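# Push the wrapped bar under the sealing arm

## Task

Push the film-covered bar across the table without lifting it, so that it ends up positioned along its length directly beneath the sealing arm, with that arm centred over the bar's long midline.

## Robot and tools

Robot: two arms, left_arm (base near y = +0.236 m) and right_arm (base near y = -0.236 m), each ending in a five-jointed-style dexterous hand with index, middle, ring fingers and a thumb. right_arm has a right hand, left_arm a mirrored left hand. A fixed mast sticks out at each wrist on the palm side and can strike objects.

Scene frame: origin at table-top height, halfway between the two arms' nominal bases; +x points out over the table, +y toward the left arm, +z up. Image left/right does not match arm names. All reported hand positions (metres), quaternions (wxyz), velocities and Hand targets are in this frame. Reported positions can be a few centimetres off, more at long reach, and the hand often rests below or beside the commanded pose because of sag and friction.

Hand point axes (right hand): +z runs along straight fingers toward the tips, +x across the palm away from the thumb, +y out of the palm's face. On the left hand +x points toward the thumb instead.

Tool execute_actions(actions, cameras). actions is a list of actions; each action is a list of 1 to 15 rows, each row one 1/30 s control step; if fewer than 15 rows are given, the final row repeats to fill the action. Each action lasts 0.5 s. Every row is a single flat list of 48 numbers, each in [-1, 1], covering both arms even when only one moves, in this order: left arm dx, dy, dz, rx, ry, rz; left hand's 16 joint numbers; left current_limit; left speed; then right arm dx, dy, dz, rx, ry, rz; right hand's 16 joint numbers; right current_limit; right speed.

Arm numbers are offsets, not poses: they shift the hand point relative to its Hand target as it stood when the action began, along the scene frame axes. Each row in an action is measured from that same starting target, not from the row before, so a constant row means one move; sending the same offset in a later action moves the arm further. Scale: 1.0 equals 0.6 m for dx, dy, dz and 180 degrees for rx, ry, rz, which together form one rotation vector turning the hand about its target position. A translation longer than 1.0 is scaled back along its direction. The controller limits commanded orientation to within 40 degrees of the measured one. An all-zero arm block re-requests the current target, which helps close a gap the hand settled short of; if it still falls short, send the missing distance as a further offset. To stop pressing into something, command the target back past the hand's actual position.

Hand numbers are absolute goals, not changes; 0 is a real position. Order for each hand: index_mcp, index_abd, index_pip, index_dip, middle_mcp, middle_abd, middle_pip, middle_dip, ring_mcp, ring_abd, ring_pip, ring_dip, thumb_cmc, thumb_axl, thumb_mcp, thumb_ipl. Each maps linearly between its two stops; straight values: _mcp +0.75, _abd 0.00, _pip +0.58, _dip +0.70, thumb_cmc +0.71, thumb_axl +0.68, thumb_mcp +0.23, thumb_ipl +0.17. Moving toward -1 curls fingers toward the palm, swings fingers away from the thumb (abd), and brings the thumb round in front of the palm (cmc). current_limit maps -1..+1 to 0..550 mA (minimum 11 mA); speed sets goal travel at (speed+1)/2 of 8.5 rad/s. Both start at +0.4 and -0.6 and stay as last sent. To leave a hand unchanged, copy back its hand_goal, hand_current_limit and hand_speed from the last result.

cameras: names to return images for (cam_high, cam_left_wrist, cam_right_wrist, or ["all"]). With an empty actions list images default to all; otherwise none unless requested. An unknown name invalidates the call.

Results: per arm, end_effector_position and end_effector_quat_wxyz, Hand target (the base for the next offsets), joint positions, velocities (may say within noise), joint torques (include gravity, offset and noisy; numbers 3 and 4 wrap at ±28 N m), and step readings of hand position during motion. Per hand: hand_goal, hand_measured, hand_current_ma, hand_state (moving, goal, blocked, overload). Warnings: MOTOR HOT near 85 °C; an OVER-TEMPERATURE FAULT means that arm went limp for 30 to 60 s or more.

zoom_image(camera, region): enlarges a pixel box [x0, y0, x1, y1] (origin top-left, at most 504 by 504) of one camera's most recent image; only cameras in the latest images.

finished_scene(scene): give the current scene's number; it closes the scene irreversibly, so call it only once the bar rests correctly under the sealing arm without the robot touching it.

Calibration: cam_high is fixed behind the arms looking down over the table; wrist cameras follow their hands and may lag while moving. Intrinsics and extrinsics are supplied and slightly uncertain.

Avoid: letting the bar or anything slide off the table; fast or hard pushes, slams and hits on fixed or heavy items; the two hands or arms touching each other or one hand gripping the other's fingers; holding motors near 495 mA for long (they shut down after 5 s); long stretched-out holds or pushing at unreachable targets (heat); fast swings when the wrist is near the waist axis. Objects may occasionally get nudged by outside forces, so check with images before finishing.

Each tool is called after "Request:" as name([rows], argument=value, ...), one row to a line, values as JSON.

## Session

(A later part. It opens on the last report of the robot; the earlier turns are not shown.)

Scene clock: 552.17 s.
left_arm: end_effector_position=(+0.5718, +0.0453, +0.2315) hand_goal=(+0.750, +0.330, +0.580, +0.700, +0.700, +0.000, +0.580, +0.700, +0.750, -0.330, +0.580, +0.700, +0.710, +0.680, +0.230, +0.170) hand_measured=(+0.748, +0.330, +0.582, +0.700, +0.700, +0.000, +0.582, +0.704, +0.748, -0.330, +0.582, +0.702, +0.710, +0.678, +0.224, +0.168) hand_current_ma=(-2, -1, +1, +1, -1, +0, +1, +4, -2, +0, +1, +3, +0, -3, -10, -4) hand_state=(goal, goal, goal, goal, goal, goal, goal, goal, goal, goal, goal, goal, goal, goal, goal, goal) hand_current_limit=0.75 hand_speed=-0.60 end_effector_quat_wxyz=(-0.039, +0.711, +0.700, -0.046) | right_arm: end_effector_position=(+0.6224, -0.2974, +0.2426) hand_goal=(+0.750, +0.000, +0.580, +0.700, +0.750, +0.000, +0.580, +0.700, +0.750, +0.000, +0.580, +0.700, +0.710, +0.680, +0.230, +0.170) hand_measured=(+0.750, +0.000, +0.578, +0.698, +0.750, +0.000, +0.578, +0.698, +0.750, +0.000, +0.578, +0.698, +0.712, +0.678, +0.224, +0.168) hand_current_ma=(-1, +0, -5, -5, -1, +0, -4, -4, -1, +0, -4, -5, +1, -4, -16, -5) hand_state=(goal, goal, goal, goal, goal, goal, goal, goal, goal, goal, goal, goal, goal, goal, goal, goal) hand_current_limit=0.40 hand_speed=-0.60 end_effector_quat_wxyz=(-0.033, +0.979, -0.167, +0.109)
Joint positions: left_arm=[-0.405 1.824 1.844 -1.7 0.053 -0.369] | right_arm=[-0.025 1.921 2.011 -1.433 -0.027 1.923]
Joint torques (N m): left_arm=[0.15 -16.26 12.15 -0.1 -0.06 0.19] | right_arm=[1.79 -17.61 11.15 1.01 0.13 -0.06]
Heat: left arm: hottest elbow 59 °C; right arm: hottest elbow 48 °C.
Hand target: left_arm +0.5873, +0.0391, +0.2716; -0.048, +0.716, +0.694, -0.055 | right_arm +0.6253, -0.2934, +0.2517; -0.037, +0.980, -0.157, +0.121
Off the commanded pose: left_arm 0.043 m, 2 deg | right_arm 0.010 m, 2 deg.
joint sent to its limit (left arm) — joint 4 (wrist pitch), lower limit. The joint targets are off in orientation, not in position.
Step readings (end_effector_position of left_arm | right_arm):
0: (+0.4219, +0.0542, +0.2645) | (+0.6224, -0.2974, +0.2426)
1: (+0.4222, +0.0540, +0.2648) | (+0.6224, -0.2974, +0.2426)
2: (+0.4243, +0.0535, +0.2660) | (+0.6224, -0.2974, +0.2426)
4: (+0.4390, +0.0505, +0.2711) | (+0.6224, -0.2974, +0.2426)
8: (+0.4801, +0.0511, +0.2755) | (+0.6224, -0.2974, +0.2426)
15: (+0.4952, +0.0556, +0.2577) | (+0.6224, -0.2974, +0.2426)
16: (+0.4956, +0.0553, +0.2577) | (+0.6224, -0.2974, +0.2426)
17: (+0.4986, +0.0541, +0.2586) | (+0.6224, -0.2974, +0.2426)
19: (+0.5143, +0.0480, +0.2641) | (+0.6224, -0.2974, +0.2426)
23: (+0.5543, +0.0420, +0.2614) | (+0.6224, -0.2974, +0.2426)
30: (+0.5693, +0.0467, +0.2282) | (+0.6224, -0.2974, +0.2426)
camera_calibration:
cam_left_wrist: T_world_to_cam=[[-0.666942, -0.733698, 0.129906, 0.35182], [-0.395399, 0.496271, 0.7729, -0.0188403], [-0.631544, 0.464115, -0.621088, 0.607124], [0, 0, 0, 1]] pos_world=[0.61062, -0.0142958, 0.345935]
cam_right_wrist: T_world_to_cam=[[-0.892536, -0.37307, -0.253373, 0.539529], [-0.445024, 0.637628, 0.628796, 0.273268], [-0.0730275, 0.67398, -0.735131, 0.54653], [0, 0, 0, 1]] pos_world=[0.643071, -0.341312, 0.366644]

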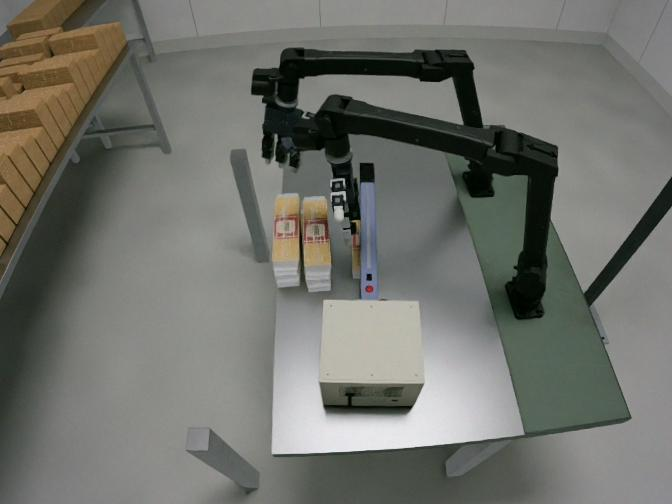

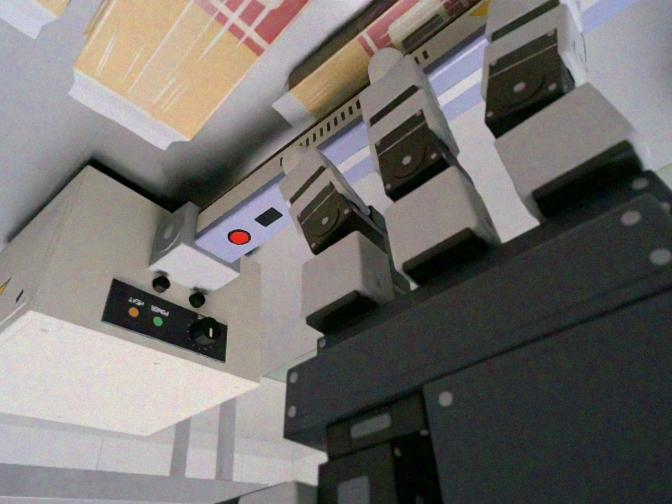

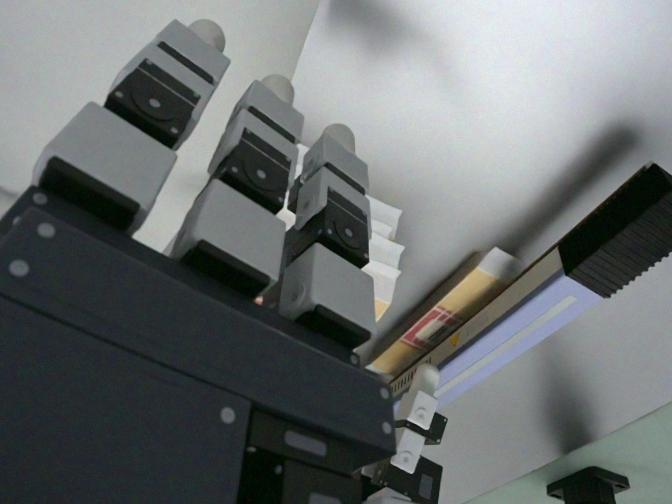

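Request:
execute_actions([
  [[0.02,-0.004,-0.12,0,0,0,0.75,0.33,0.58,0.7,0.7,0,0.58,0.7,0.75,-0.33,0.58,0.7,0.71,0.68,0.23,0.17,0.75,-0.6,0,0,0,0,0,0,0.75,0,0.58,0.7,0.75,0,0.58,0.7,0.75,0,0.58,0.7,0.71,0.68,0.23,0.17,0.4,-0.6]],
], cameras=["cam_high","cam_right_wrist"])

Request:
zoom_image(camera="cam_high", region=[310, 200, 390, 300])

Scene clock: 567.07 s.
left_arm: end_effector_position=(+0.5808, +0.0400, +0.1645) hand_goal=(+0.750, +0.330, +0.580, +0.700, +0.700, +0.000, +0.580, +0.700, +0.750, -0.330, +0.580, +0.700, +0.710, +0.680, +0.230, +0.170) hand_measured=(+0.748, +0.330, +0.582, +0.700, +0.698, +0.000, +0.582, +0.704, +0.748, -0.330, +0.582, +0.702, +0.710, +0.678, +0.224, +0.168) hand_current_ma=(-2, -1, +1, +1, -1, +0, +1, +4, -2, +0, +1, +3, +0, -3, -10, -4) hand_state=(goal, goal, goal, goal, goal, goal, goal, goal, goal, goal, goal, goal, goal, goal, goal, goal) hand_current_limit=0.75 hand_speed=-0.60 end_effector_quat_wxyz=(-0.087, +0.710, +0.695, -0.069) | right_arm: end_effector_position=(+0.6224, -0.2974, +0.2426) hand_goal=(+0.750, +0.000, +0.580, +0.700, +0.750, +0.000, +0.580, +0.700, +0.750, +0.000, +0.580, +0.700, +0.710, +0.680, +0.230, +0.170) hand_measured=(+0.750, +0.000, +0.578, +0.698, +0.750, +0.000, +0.578, +0.698, +0.750, +0.000, +0.578, +0.698, +0.712, +0.678, +0.224, +0.168) hand_current_ma=(-1, +0, -5, -5, -1, +0, -4, -4, -1, +0, -4, -5, +1, -4, -16, -5) hand_state=(goal, goal, goal, goal, goal, goal, goal, goal, goal, goal, goal, goal, goal, goal, goal, goal) hand_current_limit=0.40 hand_speed=-0.60 end_effector_quat_wxyz=(-0.033, +0.979, -0.167, +0.109)
Joint positions: left_arm=[-0.405 1.938 1.846 -1.693 0.058 -0.359] | right_arm=[-0.025 1.921 2.011 -1.433 -0.027 1.923]
Joint torques (N m): left_arm=[0.79 -17.61 11.06 0.06 0.09 0.15] | right_arm=[1.79 -17.38 11.15 0.92 0.14 -0.08]
Heat: left arm: hottest elbow 58 °C; right arm: hottest elbow 47 °C.
Hand target: left_arm +0.5993, +0.0367, +0.1996; -0.048, +0.716, +0.694, -0.055 | right_arm +0.6253, -0.2934, +0.2517; -0.037, +0.980, -0.157, +0.121
Off the commanded pose: left_arm 0.040 m, 5 deg | right_arm 0.010 m, 2 deg.
Step readings (end_effector_position of left_arm | right_arm):
0: (+0.5718, +0.0453, +0.2315) | (+0.6224, -0.2974, +0.2426)
1: (+0.5718, +0.0453, +0.2315) | (+0.6224, -0.2974, +0.2426)
2: (+0.5719, +0.0452, +0.2308) | (+0.6224, -0.2974, +0.2426)
4: (+0.5729, +0.0443, +0.2265) | (+0.6224, -0.2974, +0.2426)
8: (+0.5772, +0.0418, +0.2012) | (+0.6224, -0.2974, +0.2426)
15: (+0.5808, +0.0400, +0.1641) | (+0.6224, -0.2974, +0.2426)
camera_calibration:
cam_right_wrist: T_world_to_cam=[[-0.892536, -0.37307, -0.253373, 0.539529], [-0.445024, 0.637628, 0.628796, 0.273268], [-0.0730275, 0.67398, -0.735131, 0.54653], [0, 0, 0, 1]] pos_world=[0.643071, -0.341312, 0.366644]
Images, in order (width x height): cam_high 672x504, cam_right_wrist 672x504.

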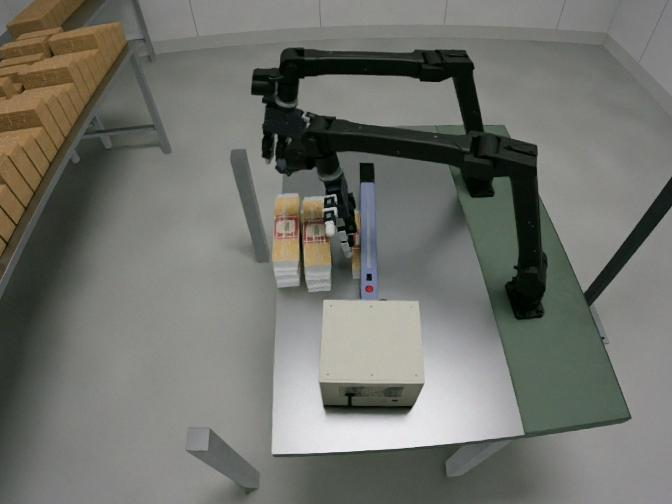

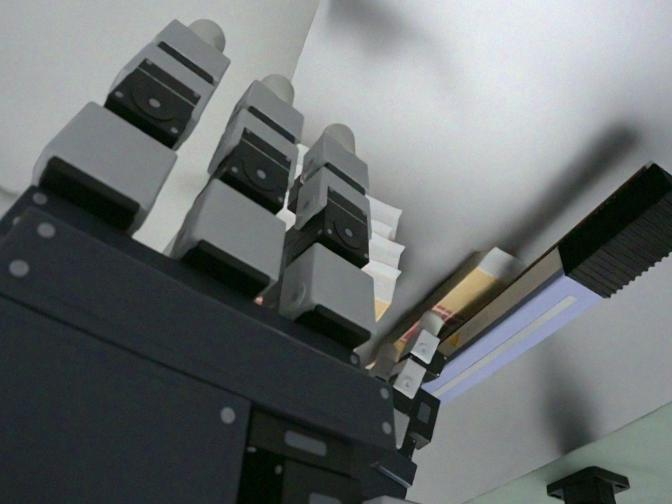

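Scaled by 5.040.

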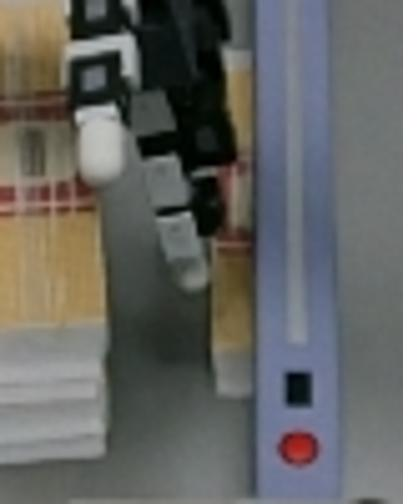

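Request:
execute_actions([
  [[0.028,0,0,0,0,0,0.75,0.33,0.58,0.7,0.7,0,0.58,0.7,0.75,-0.33,0.58,0.7,0.71,0.68,0.23,0.17,0.75,-0.6,0,0,0,0,0,0,0.75,0,0.58,0.7,0.75,0,0.58,0.7,0.75,0,0.58,0.7,0.71,0.68,0.23,0.17,0.4,-0.6],[0.028,0,0,0,0,0,0.75,0.33,0.58,0.7,0.7,0,0.58,0.7,0.75,-0.33,0.58,0.7,0.71,0.68,0.23,0.17,0.75,-0.6,0,0,0,0,0,0,0.75,0,0.58,0.7,0.75,0,0.58,0.7,0.75,0,0.58,0.7,0.71,0.68,0.23,0.17,0.4,-0.6],[0.028,0,0,0,0,0,0.75,0.33,0.58,0.7,0.7,0,0.58,0.7,0.75,-0.33,0.58,0.7,0.71,0.68,0.23,0.17,0.75,-0.6,0,0,0,0,0,0,0.75,0,0.58,0.7,0.75,0,0.58,0.7,0.75,0,0.58,0.7,0.71,0.68,0.23,0.17,0.4,-0.6],[0.028,0,-0.02,0,0,0,0.75,0.33,0.58,0.7,0.7,0,0.58,0.7,0.75,-0.33,0.58,0.7,0.71,0.68,0.23,0.17,0.75,-0.6,0,0,0,0,0,0,0.75,0,0.58,0.7,0.75,0,0.58,0.7,0.75,0,0.58,0.7,0.71,0.68,0.23,0.17,0.4,-0.6],[0.028,0,-0.07,0,0,0,0.75,0.33,0.58,0.7,0.7,0,0.58,0.7,0.75,-0.33,0.58,0.7,0.71,0.68,0.23,0.17,0.75,-0.6,0,0,0,0,0,0,0.75,0,0.58,0.7,0.75,0,0.58,0.7,0.75,0,0.58,0.7,0.71,0.68,0.23,0.17,0.4,-0.6]],
], cameras=["cam_high","cam_right_wrist"])

Request:
zoom_image(camera="cam_high", region=[310, 200, 390, 300])

Request:
zoom_image(camera="cam_right_wrist", region=[350, 220, 530, 400])

Scene clock: 586.67 s.
left_arm: end_effector_position=(+0.6068, +0.0363, +0.1479) hand_goal=(+0.750, +0.330, +0.580, +0.700, +0.700, +0.000, +0.580, +0.700, +0.750, -0.330, +0.580, +0.700, +0.710, +0.680, +0.230, +0.170) hand_measured=(+0.748, +0.330, +0.582, +0.700, +0.700, +0.000, +0.582, +0.704, +0.748, -0.330, +0.582, +0.702, +0.710, +0.678, +0.224, +0.168) hand_current_ma=(-2, -1, +1, +1, +0, +0, +1, +4, -2, +0, +1, +3, +0, -3, -10, -4) hand_state=(goal, goal, goal, goal, goal, goal, goal, goal, goal, goal, goal, goal, goal, goal, goal, goal) hand_current_limit=0.75 hand_speed=-0.60 end_effector_quat_wxyz=(-0.063, +0.712, +0.696, -0.060) | right_arm: end_effector_position=(+0.6224, -0.2974, +0.2426) hand_goal=(+0.750, +0.000, +0.580, +0.700, +0.750, +0.000, +0.580, +0.700, +0.750, +0.000, +0.580, +0.700, +0.710, +0.680, +0.230, +0.170) hand_measured=(+0.750, +0.000, +0.578, +0.698, +0.750, +0.000, +0.578, +0.698, +0.750, +0.000, +0.578, +0.698, +0.712, +0.678, +0.224, +0.168) hand_current_ma=(-1, +0, -5, -5, -1, +0, -4, -4, -1, +0, -4, -5, +1, -4, -16, -5) hand_state=(goal, goal, goal, goal, goal, goal, goal, goal, goal, goal, goal, goal, goal, goal, goal, goal) hand_current_limit=0.40 hand_speed=-0.60 end_effector_quat_wxyz=(-0.033, +0.979, -0.167, +0.109)
Joint positions: left_arm=[-0.394 1.979 1.862 -1.618 0.058 -0.348] | right_arm=[-0.025 1.921 2.011 -1.433 -0.027 1.923]
Joint torques (N m): left_arm=[0.91 -16.62 8.55 0.38 0.05 0.17] | right_arm=[1.61 -17.73 11.17 0.9 0.12 -0.09]
Heat: left arm: hottest elbow 56 °C; right arm: hottest elbow 47 °C.
Hand target: left_arm +0.6162, +0.0369, +0.1575; -0.048, +0.716, +0.694, -0.055 | right_arm +0.6253, -0.2934, +0.2517; -0.037, +0.980, -0.157, +0.121
Off the commanded pose: left_arm 0.013 m, 2 deg | right_arm 0.010 m, 2 deg.
Step readings (end_effector_position of left_arm | right_arm):
0: (+0.5808, +0.0400, +0.1645) | (+0.6224, -0.2974, +0.2426)
1: (+0.5808, +0.0400, +0.1645) | (+0.6224, -0.2974, +0.2426)
2: (+0.5811, +0.0401, +0.1648) | (+0.6224, -0.2974, +0.2426)
4: (+0.5834, +0.0395, +0.1669) | (+0.6224, -0.2974, +0.2426)
8: (+0.5937, +0.0381, +0.1683) | (+0.6224, -0.2974, +0.2426)
15: (+0.6057, +0.0365, +0.1528) | (+0.6224, -0.2974, +0.2426)
camera_calibration:
cam_right_wrist: T_world_to_cam=[[-0.892536, -0.37307, -0.253373, 0.539529], [-0.445024, 0.637628, 0.628796, 0.273268], [-0.0730275, 0.67398, -0.735131, 0.54653], [0, 0, 0, 1]] pos_world=[0.643071, -0.341312, 0.366644]
Images, in order (width x height): cam_high 672x504, cam_right_wrist 672x504.

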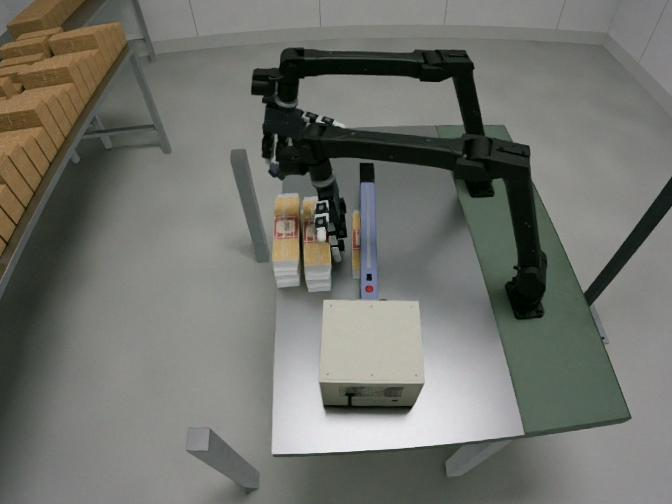

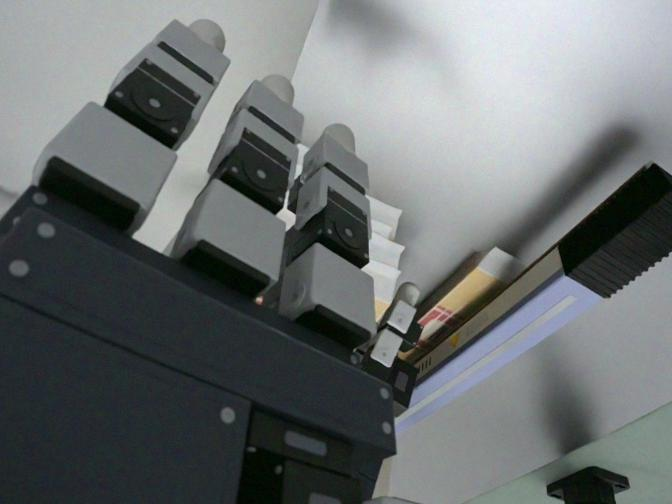

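Scaled by 5.040.

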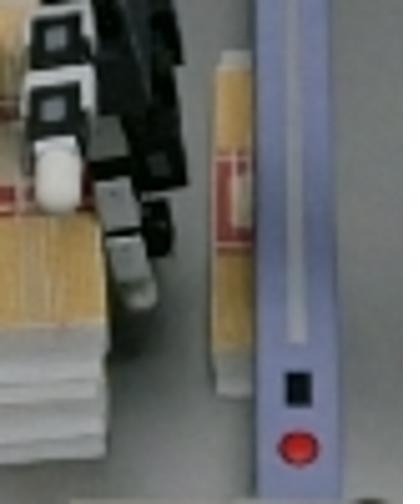

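Scaled by 2.800.

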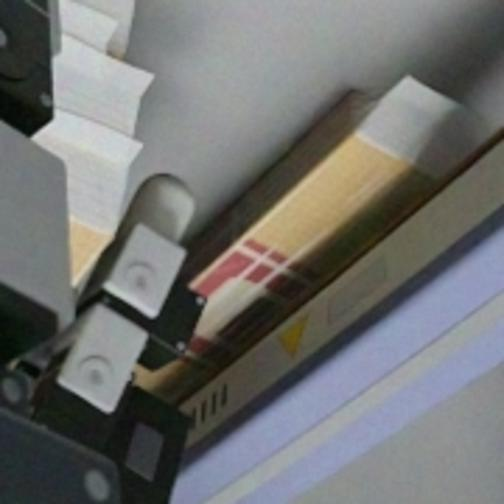

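Request:
execute_actions([
  [[-0.017,0,-0.045,0,0,0,0.75,0.33,0.58,0.7,0.7,0,0.58,0.7,0.75,-0.33,0.58,0.7,0.71,0.68,0.23,0.17,0.75,-0.6,0,0,0,0,0,0,0.75,0,0.58,0.7,0.75,0,0.58,0.7,0.75,0,0.58,0.7,0.71,0.68,0.23,0.17,0.4,-0.6]],
], cameras=["cam_high","cam_right_wrist"])

Request:
zoom_image(camera="cam_high", region=[310, 200, 390, 300])

Request:
zoom_image(camera="cam_right_wrist", region=[350, 220, 530, 400])

Scene clock: 600.47 s.
left_arm: end_effector_position=(+0.6051, +0.0366, +0.1240) hand_goal=(+0.750, +0.330, +0.580, +0.700, +0.700, +0.000, +0.580, +0.700, +0.750, -0.330, +0.580, +0.700, +0.710, +0.680, +0.230, +0.170) hand_measured=(+0.748, +0.330, +0.582, +0.700, +0.700, +0.000, +0.582, +0.704, +0.748, -0.330, +0.582, +0.702, +0.710, +0.678, +0.224, +0.168) hand_current_ma=(-2, -1, +1, +1, +0, +0, +1, +4, -2, +0, +1, +3, +0, -3, -10, -4) hand_state=(goal, goal, goal, goal, goal, goal, goal, goal, goal, goal, goal, goal, goal, goal, goal, goal) hand_current_limit=0.75 hand_speed=-0.60 end_effector_quat_wxyz=(-0.056, +0.713, +0.697, -0.058) | right_arm: end_effector_position=(+0.6224, -0.2974, +0.2426) hand_goal=(+0.750, +0.000, +0.580, +0.700, +0.750, +0.000, +0.580, +0.700, +0.750, +0.000, +0.580, +0.700, +0.710, +0.680, +0.230, +0.170) hand_measured=(+0.750, +0.000, +0.578, +0.698, +0.750, +0.000, +0.578, +0.698, +0.750, +0.000, +0.578, +0.698, +0.712, +0.678, +0.224, +0.168) hand_current_ma=(-1, +0, -5, -5, -1, +0, -4, -4, -1, +0, -4, -5, +1, -4, -16, -5) hand_state=(goal, goal, goal, goal, goal, goal, goal, goal, goal, goal, goal, goal, goal, goal, goal, goal) hand_current_limit=0.40 hand_speed=-0.60 end_effector_quat_wxyz=(-0.033, +0.979, -0.167, +0.109)
Joint positions: left_arm=[-0.394 1.975 1.791 -1.538 0.06 -0.348] | right_arm=[-0.025 1.921 2.011 -1.433 -0.027 1.923]
Joint torques (N m): left_arm=[0.15 -17.61 6.71 0.31 0.02 0.11] | right_arm=[1.61 -17.44 11.18 0.95 0.13 -0.06]
Heat: left arm: hottest elbow 54 °C; right arm: hottest elbow 47 °C.
Hand target: left_arm +0.6060, +0.0369, +0.1307; -0.048, +0.716, +0.694, -0.055 | right_arm +0.6253, -0.2934, +0.2517; -0.037, +0.980, -0.157, +0.121
Off the commanded pose: left_arm 0.007 m, 1 deg | right_arm 0.010 m, 2 deg.
Step readings (end_effector_position of left_arm | right_arm):
0: (+0.6068, +0.0363, +0.1479) | (+0.6224, -0.2974, +0.2426)
1: (+0.6070, +0.0362, +0.1480) | (+0.6224, -0.2974, +0.2426)
2: (+0.6083, +0.0357, +0.1477) | (+0.6224, -0.2974, +0.2426)
4: (+0.6083, +0.0353, +0.1437) | (+0.6224, -0.2974, +0.2426)
8: (+0.6048, +0.0367, +0.1288) | (+0.6224, -0.2974, +0.2426)
15: (+0.6046, +0.0368, +0.1239) | (+0.6224, -0.2974, +0.2426)
camera_calibration:
cam_right_wrist: T_world_to_cam=[[-0.892536, -0.37307, -0.253373, 0.539529], [-0.445024, 0.637628, 0.628796, 0.273268], [-0.0730275, 0.67398, -0.735131, 0.54653], [0, 0, 0, 1]] pos_world=[0.643071, -0.341312, 0.366644]
Images, in order (width x height): cam_high 672x504, cam_right_wrist 672x504.

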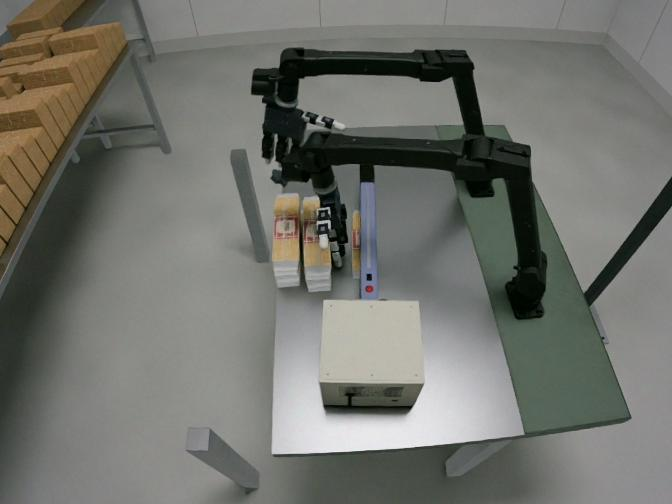

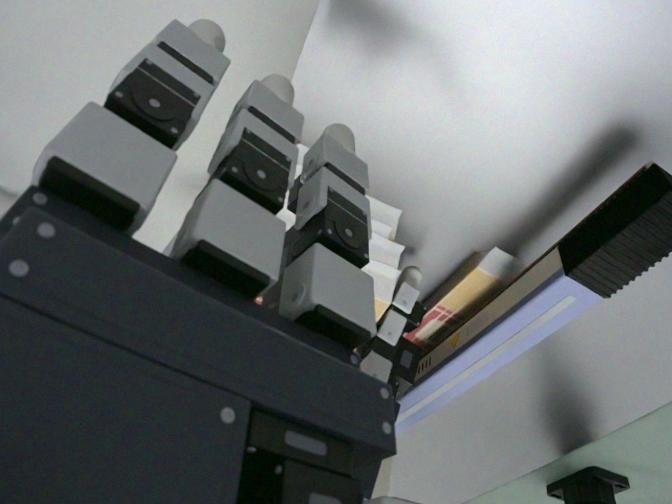

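Scaled by 5.040.

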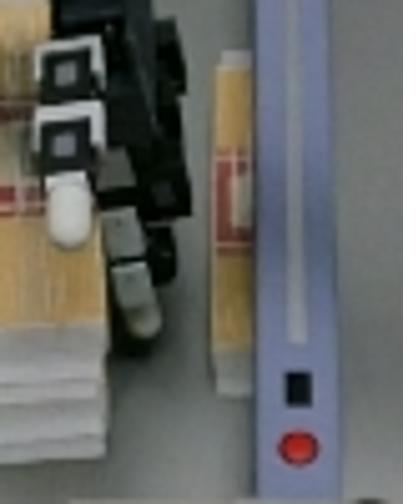

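Scaled by 2.800.

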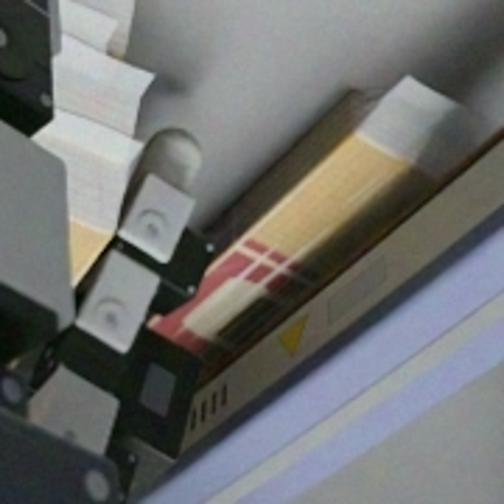

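Request:
execute_actions([
  [[-0.035,0,-0.017,0,0.033,0,0.75,0.33,0.58,0.7,0.7,0,0.58,0.7,0.75,-0.33,0.58,0.7,0.71,0.68,0.23,0.17,0.75,-0.6,0,0,0,0,0,0,0.75,0,0.58,0.7,0.75,0,0.58,0.7,0.75,0,0.58,0.7,0.71,0.68,0.23,0.17,0.4,-0.6]],
], cameras=["cam_high","cam_right_wrist"])

Request:
zoom_image(camera="cam_high", region=[310, 200, 390, 300])

Request:
zoom_image(camera="cam_right_wrist", region=[350, 220, 530, 400])

Scene clock: 625.77 s.
left_arm: end_effector_position=(+0.5854, +0.0376, +0.1210) hand_goal=(+0.750, +0.330, +0.580, +0.700, +0.700, +0.000, +0.580, +0.700, +0.750, -0.330, +0.580, +0.700, +0.710, +0.680, +0.230, +0.170) hand_measured=(+0.748, +0.330, +0.582, +0.700, +0.698, +0.000, +0.582, +0.704, +0.748, -0.330, +0.582, +0.702, +0.710, +0.678, +0.224, +0.168) hand_current_ma=(-3, -1, +1, +1, -1, +0, +1, +4, -3, +0, +1, +3, +0, -3, -10, -4) hand_state=(goal, goal, goal, goal, goal, goal, goal, goal, goal, goal, goal, goal, goal, goal, goal, goal) hand_current_limit=0.75 hand_speed=-0.60 end_effector_quat_wxyz=(-0.081, +0.708, +0.696, -0.089) | right_arm: end_effector_position=(+0.6224, -0.2974, +0.2426) hand_goal=(+0.750, +0.000, +0.580, +0.700, +0.750, +0.000, +0.580, +0.700, +0.750, +0.000, +0.580, +0.700, +0.710, +0.680, +0.230, +0.170) hand_measured=(+0.750, +0.000, +0.578, +0.698, +0.750, +0.000, +0.578, +0.698, +0.750, +0.000, +0.578, +0.698, +0.712, +0.678, +0.224, +0.168) hand_current_ma=(-1, +0, -5, -5, -1, +0, -4, -4, -1, +0, -4, -5, +1, -4, -16, -5) hand_state=(goal, goal, goal, goal, goal, goal, goal, goal, goal, goal, goal, goal, goal, goal, goal, goal) hand_current_limit=0.40 hand_speed=-0.60 end_effector_quat_wxyz=(-0.033, +0.979, -0.167, +0.109)
Joint positions: left_arm=[-0.394 1.975 1.791 -1.609 0.096 -0.348] | right_arm=[-0.025 1.921 2.011 -1.433 -0.027 1.923]
Joint torques (N m): left_arm=[0.09 -15.97 7.41 -0.59 0.14 0.16] | right_arm=[1.49 -17.73 11.18 0.91 0.13 -0.07]
Heat: left arm: hottest elbow 52 °C; right arm: hottest elbow 46 °C.
Hand target: left_arm +0.5850, +0.0368, +0.1205; -0.084, +0.712, +0.691, -0.092 | right_arm +0.6253, -0.2934, +0.2517; -0.037, +0.980, -0.157, +0.121
Off the commanded pose: left_arm 0.001 m, 1 deg | right_arm 0.010 m, 2 deg.
Step readings (end_effector_position of left_arm | right_arm):
0: (+0.6052, +0.0365, +0.1240) | (+0.6224, -0.2974, +0.2426)
1: (+0.6052, +0.0364, +0.1240) | (+0.6224, -0.2974, +0.2426)
2: (+0.6038, +0.0361, +0.1237) | (+0.6224, -0.2974, +0.2426)
4: (+0.5985, +0.0353, +0.1226) | (+0.6224, -0.2974, +0.2426)
8: (+0.5889, +0.0367, +0.1213) | (+0.6224, -0.2974, +0.2426)
15: (+0.5856, +0.0375, +0.1210) | (+0.6224, -0.2974, +0.2426)
camera_calibration:
cam_right_wrist: T_world_to_cam=[[-0.892536, -0.37307, -0.253373, 0.539529], [-0.445024, 0.637628, 0.628796, 0.273268], [-0.0730275, 0.67398, -0.735131, 0.54653], [0, 0, 0, 1]] pos_world=[0.643071, -0.341312, 0.366644]
Images, in order (width x height): cam_high 672x504, cam_right_wrist 672x504.

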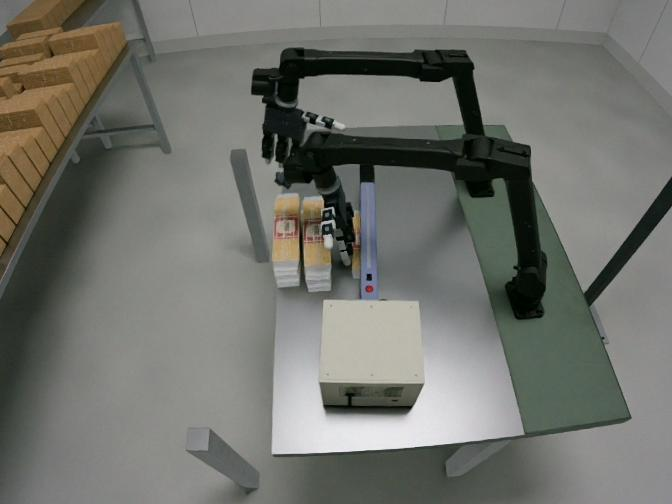

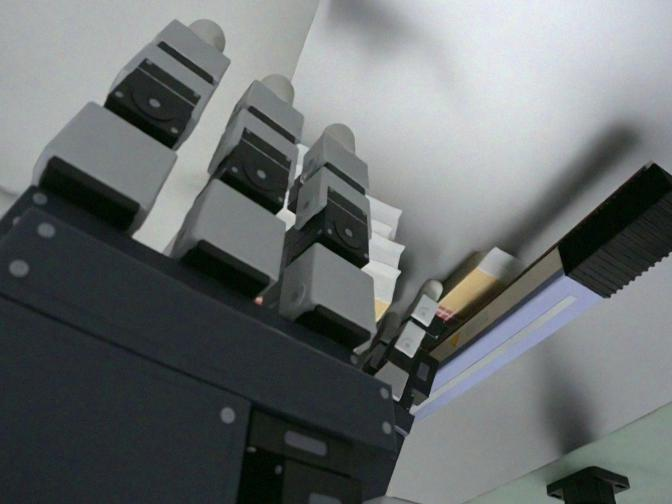

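Scaled by 5.040.

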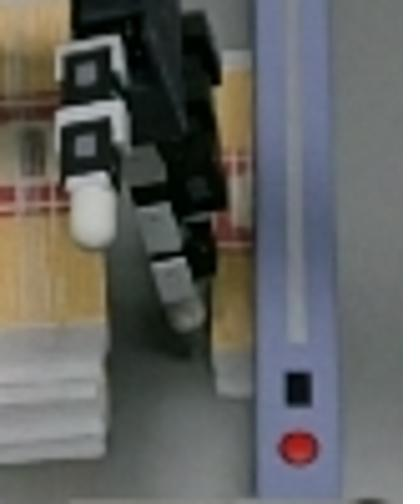

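Scaled by 2.800.

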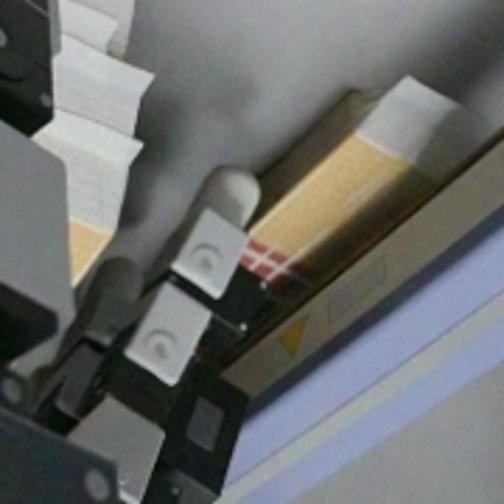

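Request:
execute_actions([
  [[0,0,-0.018,0,0,-0.019,0.75,0.33,0.58,0.7,0.7,0,0.58,0.7,0.75,-0.33,0.58,0.7,0.71,0.68,0.23,0.17,0.75,-0.6,0,0,0,0,0,0,0.75,0,0.58,0.7,0.75,0,0.58,0.7,0.75,0,0.58,0.7,0.71,0.68,0.23,0.17,0.4,-0.6]],
  [[-0.02,0,-0.002,0,0,0,0.75,0.33,0.58,0.7,0.7,0,0.58,0.7,0.75,-0.33,0.58,0.7,0.71,0.68,0.23,0.17,0.75,-0.6,0,0,0,0,0,0,0.75,0,0.58,0.7,0.75,0,0.58,0.7,0.75,0,0.58,0.7,0.71,0.68,0.23,0.17,0.4,-0.6]],
], cameras=["cam_high","cam_right_wrist"])

Request:
zoom_image(camera="cam_high", region=[330, 200, 390, 280])

Request:
zoom_image(camera="cam_right_wrist", region=[350, 220, 530, 400])

Scene clock: 653.30 s.
left_arm: end_effector_position=(+0.5762, +0.0384, +0.1061) hand_goal=(+0.750, +0.330, +0.580, +0.700, +0.700, +0.000, +0.580, +0.700, +0.750, -0.330, +0.580, +0.700, +0.710, +0.680, +0.230, +0.170) hand_measured=(+0.744, +0.330, +0.580, +0.700, +0.694, -0.002, +0.578, +0.700, +0.742, -0.330, +0.578, +0.700, +0.710, +0.678, +0.224, +0.168) hand_current_ma=(-9, -1, -1, +0, -8, -3, -1, +0, -15, +0, -3, +0, +0, -3, -11, -4) hand_state=(goal, goal, goal, goal, goal, goal, goal, goal, goal, goal, goal, goal, goal, goal, goal, goal) hand_current_limit=0.75 hand_speed=-0.60 end_effector_quat_wxyz=(-0.090, +0.727, +0.675, -0.091) | right_arm: end_effector_position=(+0.6224, -0.2974, +0.2426) hand_goal=(+0.750, +0.000, +0.580, +0.700, +0.750, +0.000, +0.580, +0.700, +0.750, +0.000, +0.580, +0.700, +0.710, +0.680, +0.230, +0.170) hand_measured=(+0.750, +0.000, +0.578, +0.698, +0.750, +0.000, +0.578, +0.698, +0.750, +0.000, +0.578, +0.698, +0.712, +0.678, +0.224, +0.168) hand_current_ma=(-1, +0, -5, -5, -1, +0, -4, -4, -1, +0, -4, -5, +1, -4, -16, -5) hand_state=(goal, goal, goal, goal, goal, goal, goal, goal, goal, goal, goal, goal, goal, goal, goal, goal) hand_current_limit=0.40 hand_speed=-0.60 end_effector_quat_wxyz=(-0.033, +0.979, -0.167, +0.109)
Joint positions: left_arm=[-0.394 1.966 1.738 -1.585 0.087 -0.292] | right_arm=[-0.025 1.921 2.011 -1.433 -0.027 1.923]
Joint torques (N m): left_arm=[-0.32 -17.14 5.81 0.12 -0.02 0.14] | right_arm=[1.73 -17.79 11.25 0.94 0.12 -0.06]
Heat: left arm: hottest elbow 50 °C; right arm: hottest elbow 46 °C.
Hand target: left_arm +0.5731, +0.0368, +0.1085; -0.087, +0.732, +0.670, -0.090 | right_arm +0.6253, -0.2934, +0.2517; -0.037, +0.980, -0.157, +0.121
Off the commanded pose: left_arm 0.004 m, 1 deg | right_arm 0.010 m, 2 deg.
Step readings (end_effector_position of left_arm | right_arm):
0: (+0.5854, +0.0376, +0.1210) | (+0.6224, -0.2974, +0.2426)
1: (+0.5854, +0.0375, +0.1210) | (+0.6224, -0.2974, +0.2426)
2: (+0.5855, +0.0373, +0.1210) | (+0.6224, -0.2974, +0.2426)
4: (+0.5859, +0.0368, +0.1209) | (+0.6224, -0.2974, +0.2426)
8: (+0.5842, +0.0366, +0.1178) | (+0.6224, -0.2974, +0.2426)
15: (+0.5836, +0.0357, +0.1143) | (+0.6224, -0.2974, +0.2426)
16: (+0.5836, +0.0356, +0.1141) | (+0.6224, -0.2974, +0.2426)
17: (+0.5834, +0.0357, +0.1133) | (+0.6224, -0.2974, +0.2426)
19: (+0.5813, +0.0365, +0.1091) | (+0.6224, -0.2974, +0.2426)
23: (+0.5778, +0.0378, +0.1072) | (+0.6224, -0.2974, +0.2426)
30: (+0.5762, +0.0384, +0.1061) | (+0.6224, -0.2974, +0.2426)
camera_calibration:
cam_right_wrist: T_world_to_cam=[[-0.892536, -0.37307, -0.253373, 0.539529], [-0.445024, 0.637628, 0.628796, 0.273268], [-0.0730275, 0.67398, -0.735131, 0.54653], [0, 0, 0, 1]] pos_world=[0.643071, -0.341312, 0.366644]
Images, in order (width x height): cam_high 672x504, cam_right_wrist 672x504.

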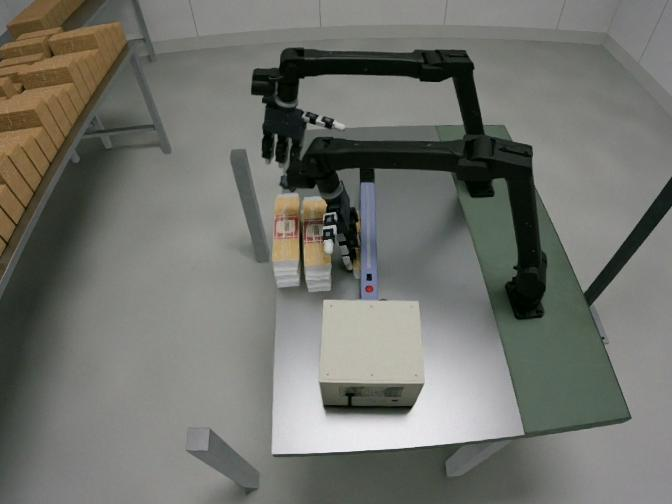

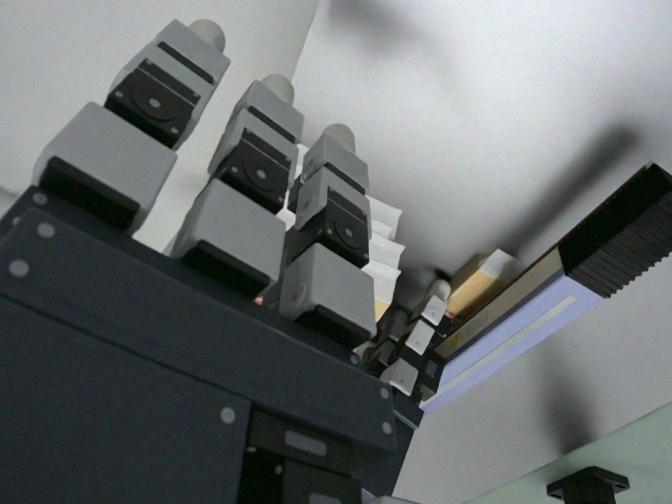

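Scaled by 6.300.

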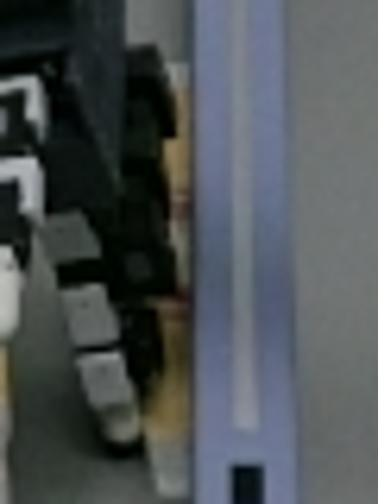

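Scaled by 2.800.

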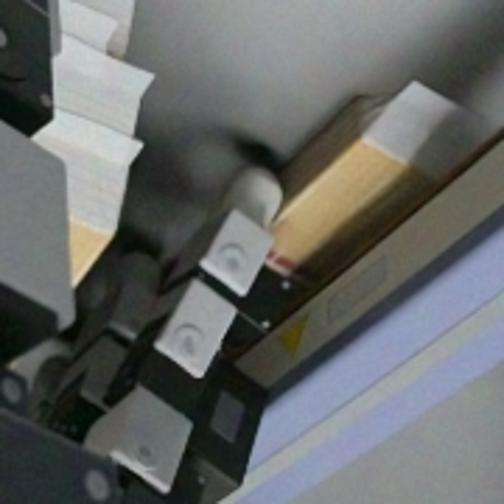

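Request:
execute_actions([
  [[0,0,0,0,0,0,0.75,0.33,0.58,0.88,0.7,0,0.58,0.84,0.75,-0.33,0.58,0.84,0.71,0.68,0.23,0.17,0.75,-0.6,0,0,0,0,0,0,0.75,0,0.58,0.7,0.75,0,0.58,0.7,0.75,0,0.58,0.7,0.71,0.68,0.23,0.17,0.4,-0.6]],
], cameras=["cam_high","cam_right_wrist"])

Request:
zoom_image(camera="cam_high", region=[330, 200, 390, 290])

Request:
zoom_image(camera="cam_right_wrist", region=[390, 220, 530, 400])

Scene clock: 686.77 s.
left_arm: end_effector_position=(+0.5770, +0.0382, +0.1055) hand_goal=(+0.750, +0.330, +0.580, +0.880, +0.700, +0.000, +0.580, +0.840, +0.750, -0.330, +0.580, +0.840, +0.710, +0.680, +0.230, +0.170) hand_measured=(+0.742, +0.330, +0.578, +0.874, +0.690, -0.002, +0.576, +0.836, +0.740, -0.330, +0.576, +0.836, +0.710, +0.678, +0.224, +0.168) hand_current_ma=(-12, -1, -2, -8, -20, -3, -6, -5, -19, +0, -4, -7, +0, -3, -11, -4) hand_state=(goal, goal, goal, goal, goal, goal, goal, goal, goal, goal, goal, goal, goal, goal, goal, goal) hand_current_limit=0.75 hand_speed=-0.60 end_effector_quat_wxyz=(-0.088, +0.727, +0.675, -0.090) | right_arm: end_effector_position=(+0.6224, -0.2974, +0.2426) hand_goal=(+0.750, +0.000, +0.580, +0.700, +0.750, +0.000, +0.580, +0.700, +0.750, +0.000, +0.580, +0.700, +0.710, +0.680, +0.230, +0.170) hand_measured=(+0.750, +0.000, +0.578, +0.698, +0.750, +0.000, +0.578, +0.698, +0.750, +0.000, +0.578, +0.698, +0.712, +0.678, +0.224, +0.168) hand_current_ma=(-1, +0, -5, -5, -1, +0, -4, -4, -1, +0, -4, -5, +1, -4, -16, -5) hand_state=(goal, goal, goal, goal, goal, goal, goal, goal, goal, goal, goal, goal, goal, goal, goal, goal) hand_current_limit=0.40 hand_speed=-0.60 end_effector_quat_wxyz=(-0.033, +0.979, -0.167, +0.109)
Joint positions: left_arm=[-0.394 1.966 1.736 -1.579 0.087 -0.292] | right_arm=[-0.025 1.921 2.011 -1.433 -0.027 1.923]
Joint torques (N m): left_arm=[-0.26 -17.14 5.93 -0.12 0 0.13] | right_arm=[1.2 -17.49 11.26 0.84 0.13 -0.07]
Heat: left arm: hottest elbow 46 °C; right arm: hottest elbow 46 °C.
Hand target: left_arm +0.5730, +0.0369, +0.1083; -0.087, +0.732, +0.670, -0.090 | right_arm +0.6253, -0.2934, +0.2517; -0.037, +0.980, -0.157, +0.121
Off the commanded pose: left_arm 0.005 m, 1 deg | right_arm 0.010 m, 2 deg.
Step readings (end_effector_position of left_arm | right_arm):
0: (+0.5762, +0.0384, +0.1061) | (+0.6224, -0.2974, +0.2426)
1: (+0.5762, +0.0384, +0.1061) | (+0.6224, -0.2974, +0.2426)
2: (+0.5767, +0.0382, +0.1061) | (+0.6224, -0.2974, +0.2426)
4: (+0.5776, +0.0379, +0.1062) | (+0.6224, -0.2974, +0.2426)
8: (+0.5770, +0.0382, +0.1055) | (+0.6224, -0.2974, +0.2426)
15: (+0.5770, +0.0382, +0.1055) | (+0.6224, -0.2974, +0.2426)
camera_calibration:
cam_right_wrist: T_world_to_cam=[[-0.892536, -0.37307, -0.253373, 0.539529], [-0.445024, 0.637628, 0.628796, 0.273268], [-0.0730275, 0.67398, -0.735131, 0.54653], [0, 0, 0, 1]] pos_world=[0.643071, -0.341312, 0.366644]
Images, in order (width x height): cam_high 672x504, cam_right_wrist 672x504.

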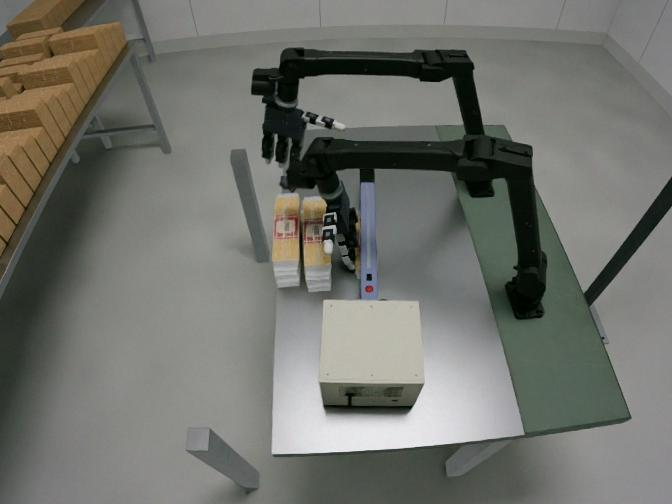

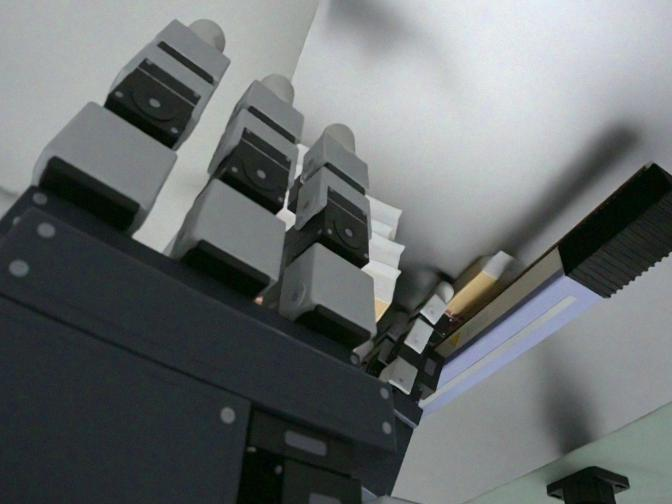

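Scaled by 5.600.

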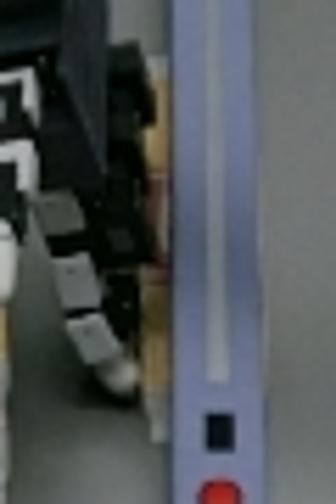

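Scaled by 2.800.

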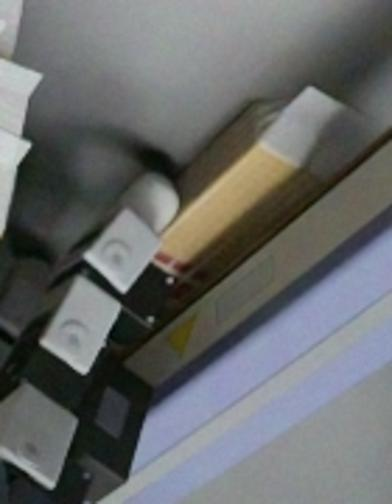

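Request:
execute_actions([
  [[-0.002,0,0,0,0,0,0.75,0.33,0.58,0.98,0.7,0,0.58,0.9,0.75,-0.33,0.58,0.88,0.71,0.68,0.23,0.17,0.75,-0.6,0,0,0,0,0,0,0.75,0,0.58,0.7,0.75,0,0.58,0.7,0.75,0,0.58,0.7,0.71,0.68,0.23,0.17,0.4,-0.6]],
], cameras=["cam_high"])

Request:
zoom_image(camera="cam_high", region=[340, 200, 390, 290])

Scene clock: 698.47 s.
left_arm: end_effector_position=(+0.5753, +0.0389, +0.1039) hand_goal=(+0.750, +0.330, +0.580, +0.980, +0.700, +0.000, +0.580, +0.900, +0.750, -0.330, +0.580, +0.880, +0.710, +0.680, +0.230, +0.170) hand_measured=(+0.742, +0.330, +0.578, +0.976, +0.690, -0.002, +0.576, +0.896, +0.740, -0.330, +0.576, +0.876, +0.710, +0.678, +0.224, +0.168) hand_current_ma=(-16, -1, -3, -7, -19, -3, -5, -5, -21, +0, -5, -6, +0, -3, -11, -4) hand_state=(goal, goal, goal, goal, goal, goal, goal, goal, goal, goal, goal, goal, goal, goal, goal, goal) hand_current_limit=0.75 hand_speed=-0.60 end_effector_quat_wxyz=(-0.090, +0.727, +0.675, -0.091) | right_arm: end_effector_position=(+0.6224, -0.2974, +0.2426) hand_goal=(+0.750, +0.000, +0.580, +0.700, +0.750, +0.000, +0.580, +0.700, +0.750, +0.000, +0.580, +0.700, +0.710, +0.680, +0.230, +0.170) hand_measured=(+0.750, +0.000, +0.578, +0.698, +0.750, +0.000, +0.578, +0.698, +0.750, +0.000, +0.578, +0.698, +0.712, +0.678, +0.224, +0.168) hand_current_ma=(-1, +0, -5, -5, -1, +0, -4, -4, -1, +0, -4, -5, +1, -4, -16, -5) hand_state=(goal, goal, goal, goal, goal, goal, goal, goal, goal, goal, goal, goal, goal, goal, goal, goal) hand_current_limit=0.40 hand_speed=-0.60 end_effector_quat_wxyz=(-0.033, +0.979, -0.167, +0.109)
Joint positions: left_arm=[-0.394 1.965 1.73 -1.579 0.087 -0.292] | right_arm=[-0.025 1.921 2.011 -1.433 -0.027 1.923]
Joint torques (N m): left_arm=[-0.44 -17.32 5.96 -0.06 0 0.13] | right_arm=[1.55 -17.67 11.18 0.87 0.13 -0.07]
Heat: left arm: hottest elbow 46 °C; right arm: hottest elbow 46 °C.
Hand target: left_arm +0.5717, +0.0369, +0.1083; -0.087, +0.732, +0.670, -0.090 | right_arm +0.6253, -0.2934, +0.2517; -0.037, +0.980, -0.157, +0.121
Off the commanded pose: left_arm 0.006 m, 1 deg | right_arm 0.010 m, 2 deg.
Step readings (end_effector_position of left_arm | right_arm):
0: (+0.5770, +0.0382, +0.1055) | (+0.6224, -0.2974, +0.2426)
1: (+0.5770, +0.0382, +0.1055) | (+0.6224, -0.2974, +0.2426)
2: (+0.5769, +0.0382, +0.1053) | (+0.6224, -0.2974, +0.2426)
4: (+0.5759, +0.0386, +0.1041) | (+0.6224, -0.2974, +0.2426)
8: (+0.5756, +0.0388, +0.1042) | (+0.6224, -0.2974, +0.2426)
15: (+0.5754, +0.0388, +0.1040) | (+0.6224, -0.2974, +0.2426)
Images, in order (width x height): cam_high 672x504.

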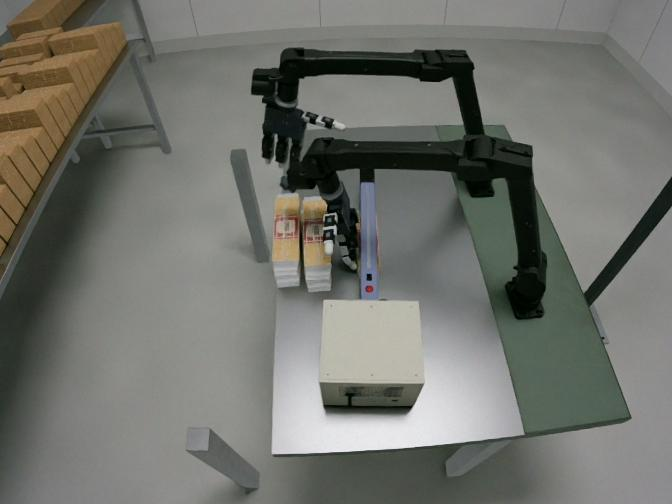

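Scaled by 5.600.

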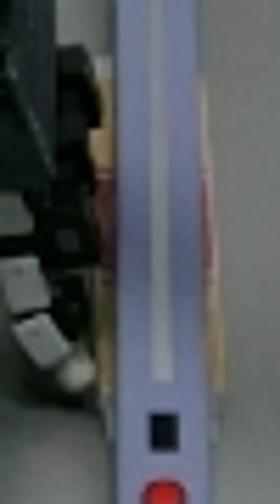

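Request:
execute_actions([
  [[0.022,0,0,0,0,0,0.75,0.33,0.58,0.7,0.7,0,0.58,0.7,0.75,-0.33,0.58,0.7,0.71,0.68,0.23,0.17,0.75,-0.6,0,0,0,0,0,0,0.75,0,0.58,0.7,0.75,0,0.58,0.7,0.75,0,0.58,0.7,0.71,0.68,0.23,0.17,0.4,-0.6]],
  [[0.008,0,0.12,0,0,0,0.75,0.33,0.58,0.7,0.7,0,0.58,0.7,0.75,-0.33,0.58,0.7,0.71,0.68,0.23,0.17,0.75,-0.6,0,0,0,0,0,0,0.75,0,0.58,0.7,0.75,0,0.58,0.7,0.75,0,0.58,0.7,0.71,0.68,0.23,0.17,0.4,-0.6]],
], cameras=["cam_high","cam_left_wrist"])

Request:
zoom_image(camera="cam_high", region=[340, 200, 400, 290])

Scene clock: 719.70 s.
left_arm: end_effector_position=(+0.5718, +0.0409, +0.1462) hand_goal=(+0.750, +0.330, +0.580, +0.700, +0.700, +0.000, +0.580, +0.700, +0.750, -0.330, +0.580, +0.700, +0.710, +0.680, +0.230, +0.170) hand_measured=(+0.740, +0.330, +0.578, +0.702, +0.700, +0.000, +0.582, +0.704, +0.740, -0.330, +0.576, +0.700, +0.710, +0.678, +0.224, +0.168) hand_current_ma=(-17, -1, -3, +3, -1, -1, +2, +4, -21, +0, -6, -1, -1, -3, -11, -4) hand_state=(goal, goal, goal, goal, goal, goal, goal, goal, goal, goal, goal, goal, goal, goal, goal, goal) hand_current_limit=0.75 hand_speed=-0.60 end_effector_quat_wxyz=(-0.097, +0.727, +0.673, -0.092) | right_arm: end_effector_position=(+0.6224, -0.2974, +0.2426) hand_goal=(+0.750, +0.000, +0.580, +0.700, +0.750, +0.000, +0.580, +0.700, +0.750, +0.000, +0.580, +0.700, +0.710, +0.680, +0.230, +0.170) hand_measured=(+0.750, +0.000, +0.578, +0.698, +0.750, +0.000, +0.578, +0.698, +0.750, +0.000, +0.578, +0.698, +0.712, +0.678, +0.224, +0.168) hand_current_ma=(-1, +0, -5, -5, -1, +0, -4, -4, -1, +0, -4, -5, +1, -4, -16, -5) hand_state=(goal, goal, goal, goal, goal, goal, goal, goal, goal, goal, goal, goal, goal, goal, goal, goal) hand_current_limit=0.40 hand_speed=-0.60 end_effector_quat_wxyz=(-0.033, +0.979, -0.167, +0.109)
Joint positions: left_arm=[-0.394 1.941 1.807 -1.693 0.081 -0.287] | right_arm=[-0.025 1.921 2.011 -1.433 -0.027 1.923]
Joint torques (N m): left_arm=[0.5 -17.26 11.32 -0.73 -0.04 0.15] | right_arm=[1.03 -17.38 11.19 0.98 0.13 -0.06]
Heat: left arm: hottest elbow 45 °C; right arm: hottest elbow 46 °C.
Hand target: left_arm +0.5897, +0.0369, +0.1803; -0.087, +0.732, +0.669, -0.090 | right_arm +0.6253, -0.2934, +0.2517; -0.037, +0.980, -0.157, +0.121
Off the commanded pose: left_arm 0.039 m, 1 deg | right_arm 0.010 m, 2 deg.
joint sent to its limit (left arm) — joint 4 (wrist pitch), lower limit. The joint targets are off in orientation, not in position.
Step readings (end_effector_position of left_arm | right_arm):
0: (+0.5753, +0.0389, +0.1039) | (+0.6224, -0.2974, +0.2426)
1: (+0.5753, +0.0389, +0.1039) | (+0.6224, -0.2974, +0.2426)
2: (+0.5753, +0.0389, +0.1039) | (+0.6224, -0.2974, +0.2426)
4: (+0.5749, +0.0391, +0.1038) | (+0.6224, -0.2974, +0.2426)
8: (+0.5734, +0.0395, +0.1038) | (+0.6224, -0.2974, +0.2426)
15: (+0.5728, +0.0396, +0.1037) | (+0.6224, -0.2974, +0.2426)
16: (+0.5726, +0.0397, +0.1037) | (+0.6224, -0.2974, +0.2426)
17: (+0.5716, +0.0401, +0.1047) | (+0.6224, -0.2974, +0.2426)
19: (+0.5678, +0.0420, +0.1083) | (+0.6224, -0.2974, +0.2426)
23: (+0.5682, +0.0423, +0.1239) | (+0.6224, -0.2974, +0.2426)
30: (+0.5715, +0.0410, +0.1453) | (+0.6224, -0.2974, +0.2426)
camera_calibration:
cam_left_wrist: T_world_to_cam=[[-0.686575, -0.692945, 0.220094, 0.356056], [-0.245185, 0.505655, 0.827163, -0.0449503], [-0.68447, 0.513946, -0.517069, 0.569182], [0, 0, 0, 1]] pos_world=[0.623026, -0.0230725, 0.253123]
Images, in order (width x height): cam_high 672x504, cam_left_wrist 672x504.

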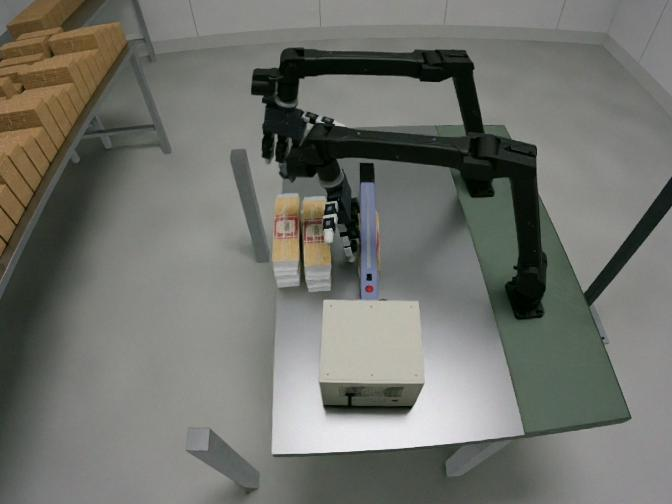

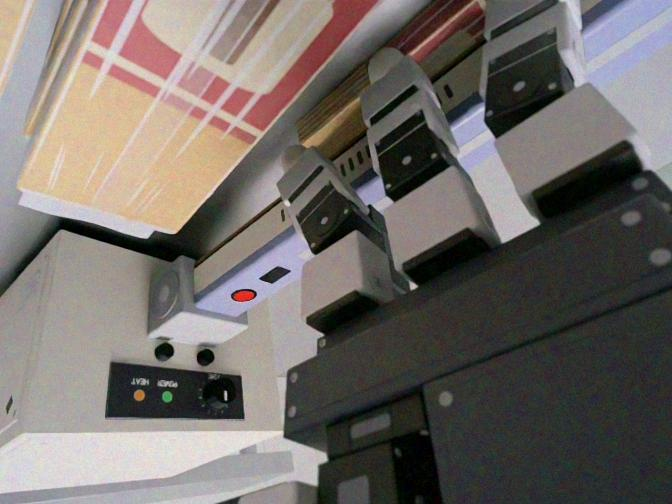

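Scaled by 5.600.

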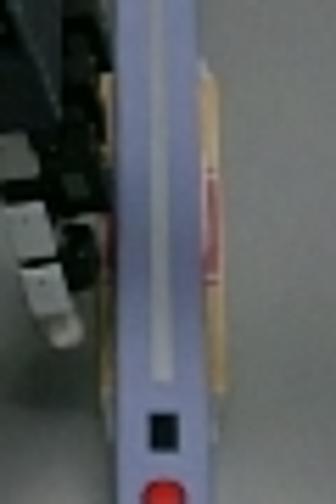

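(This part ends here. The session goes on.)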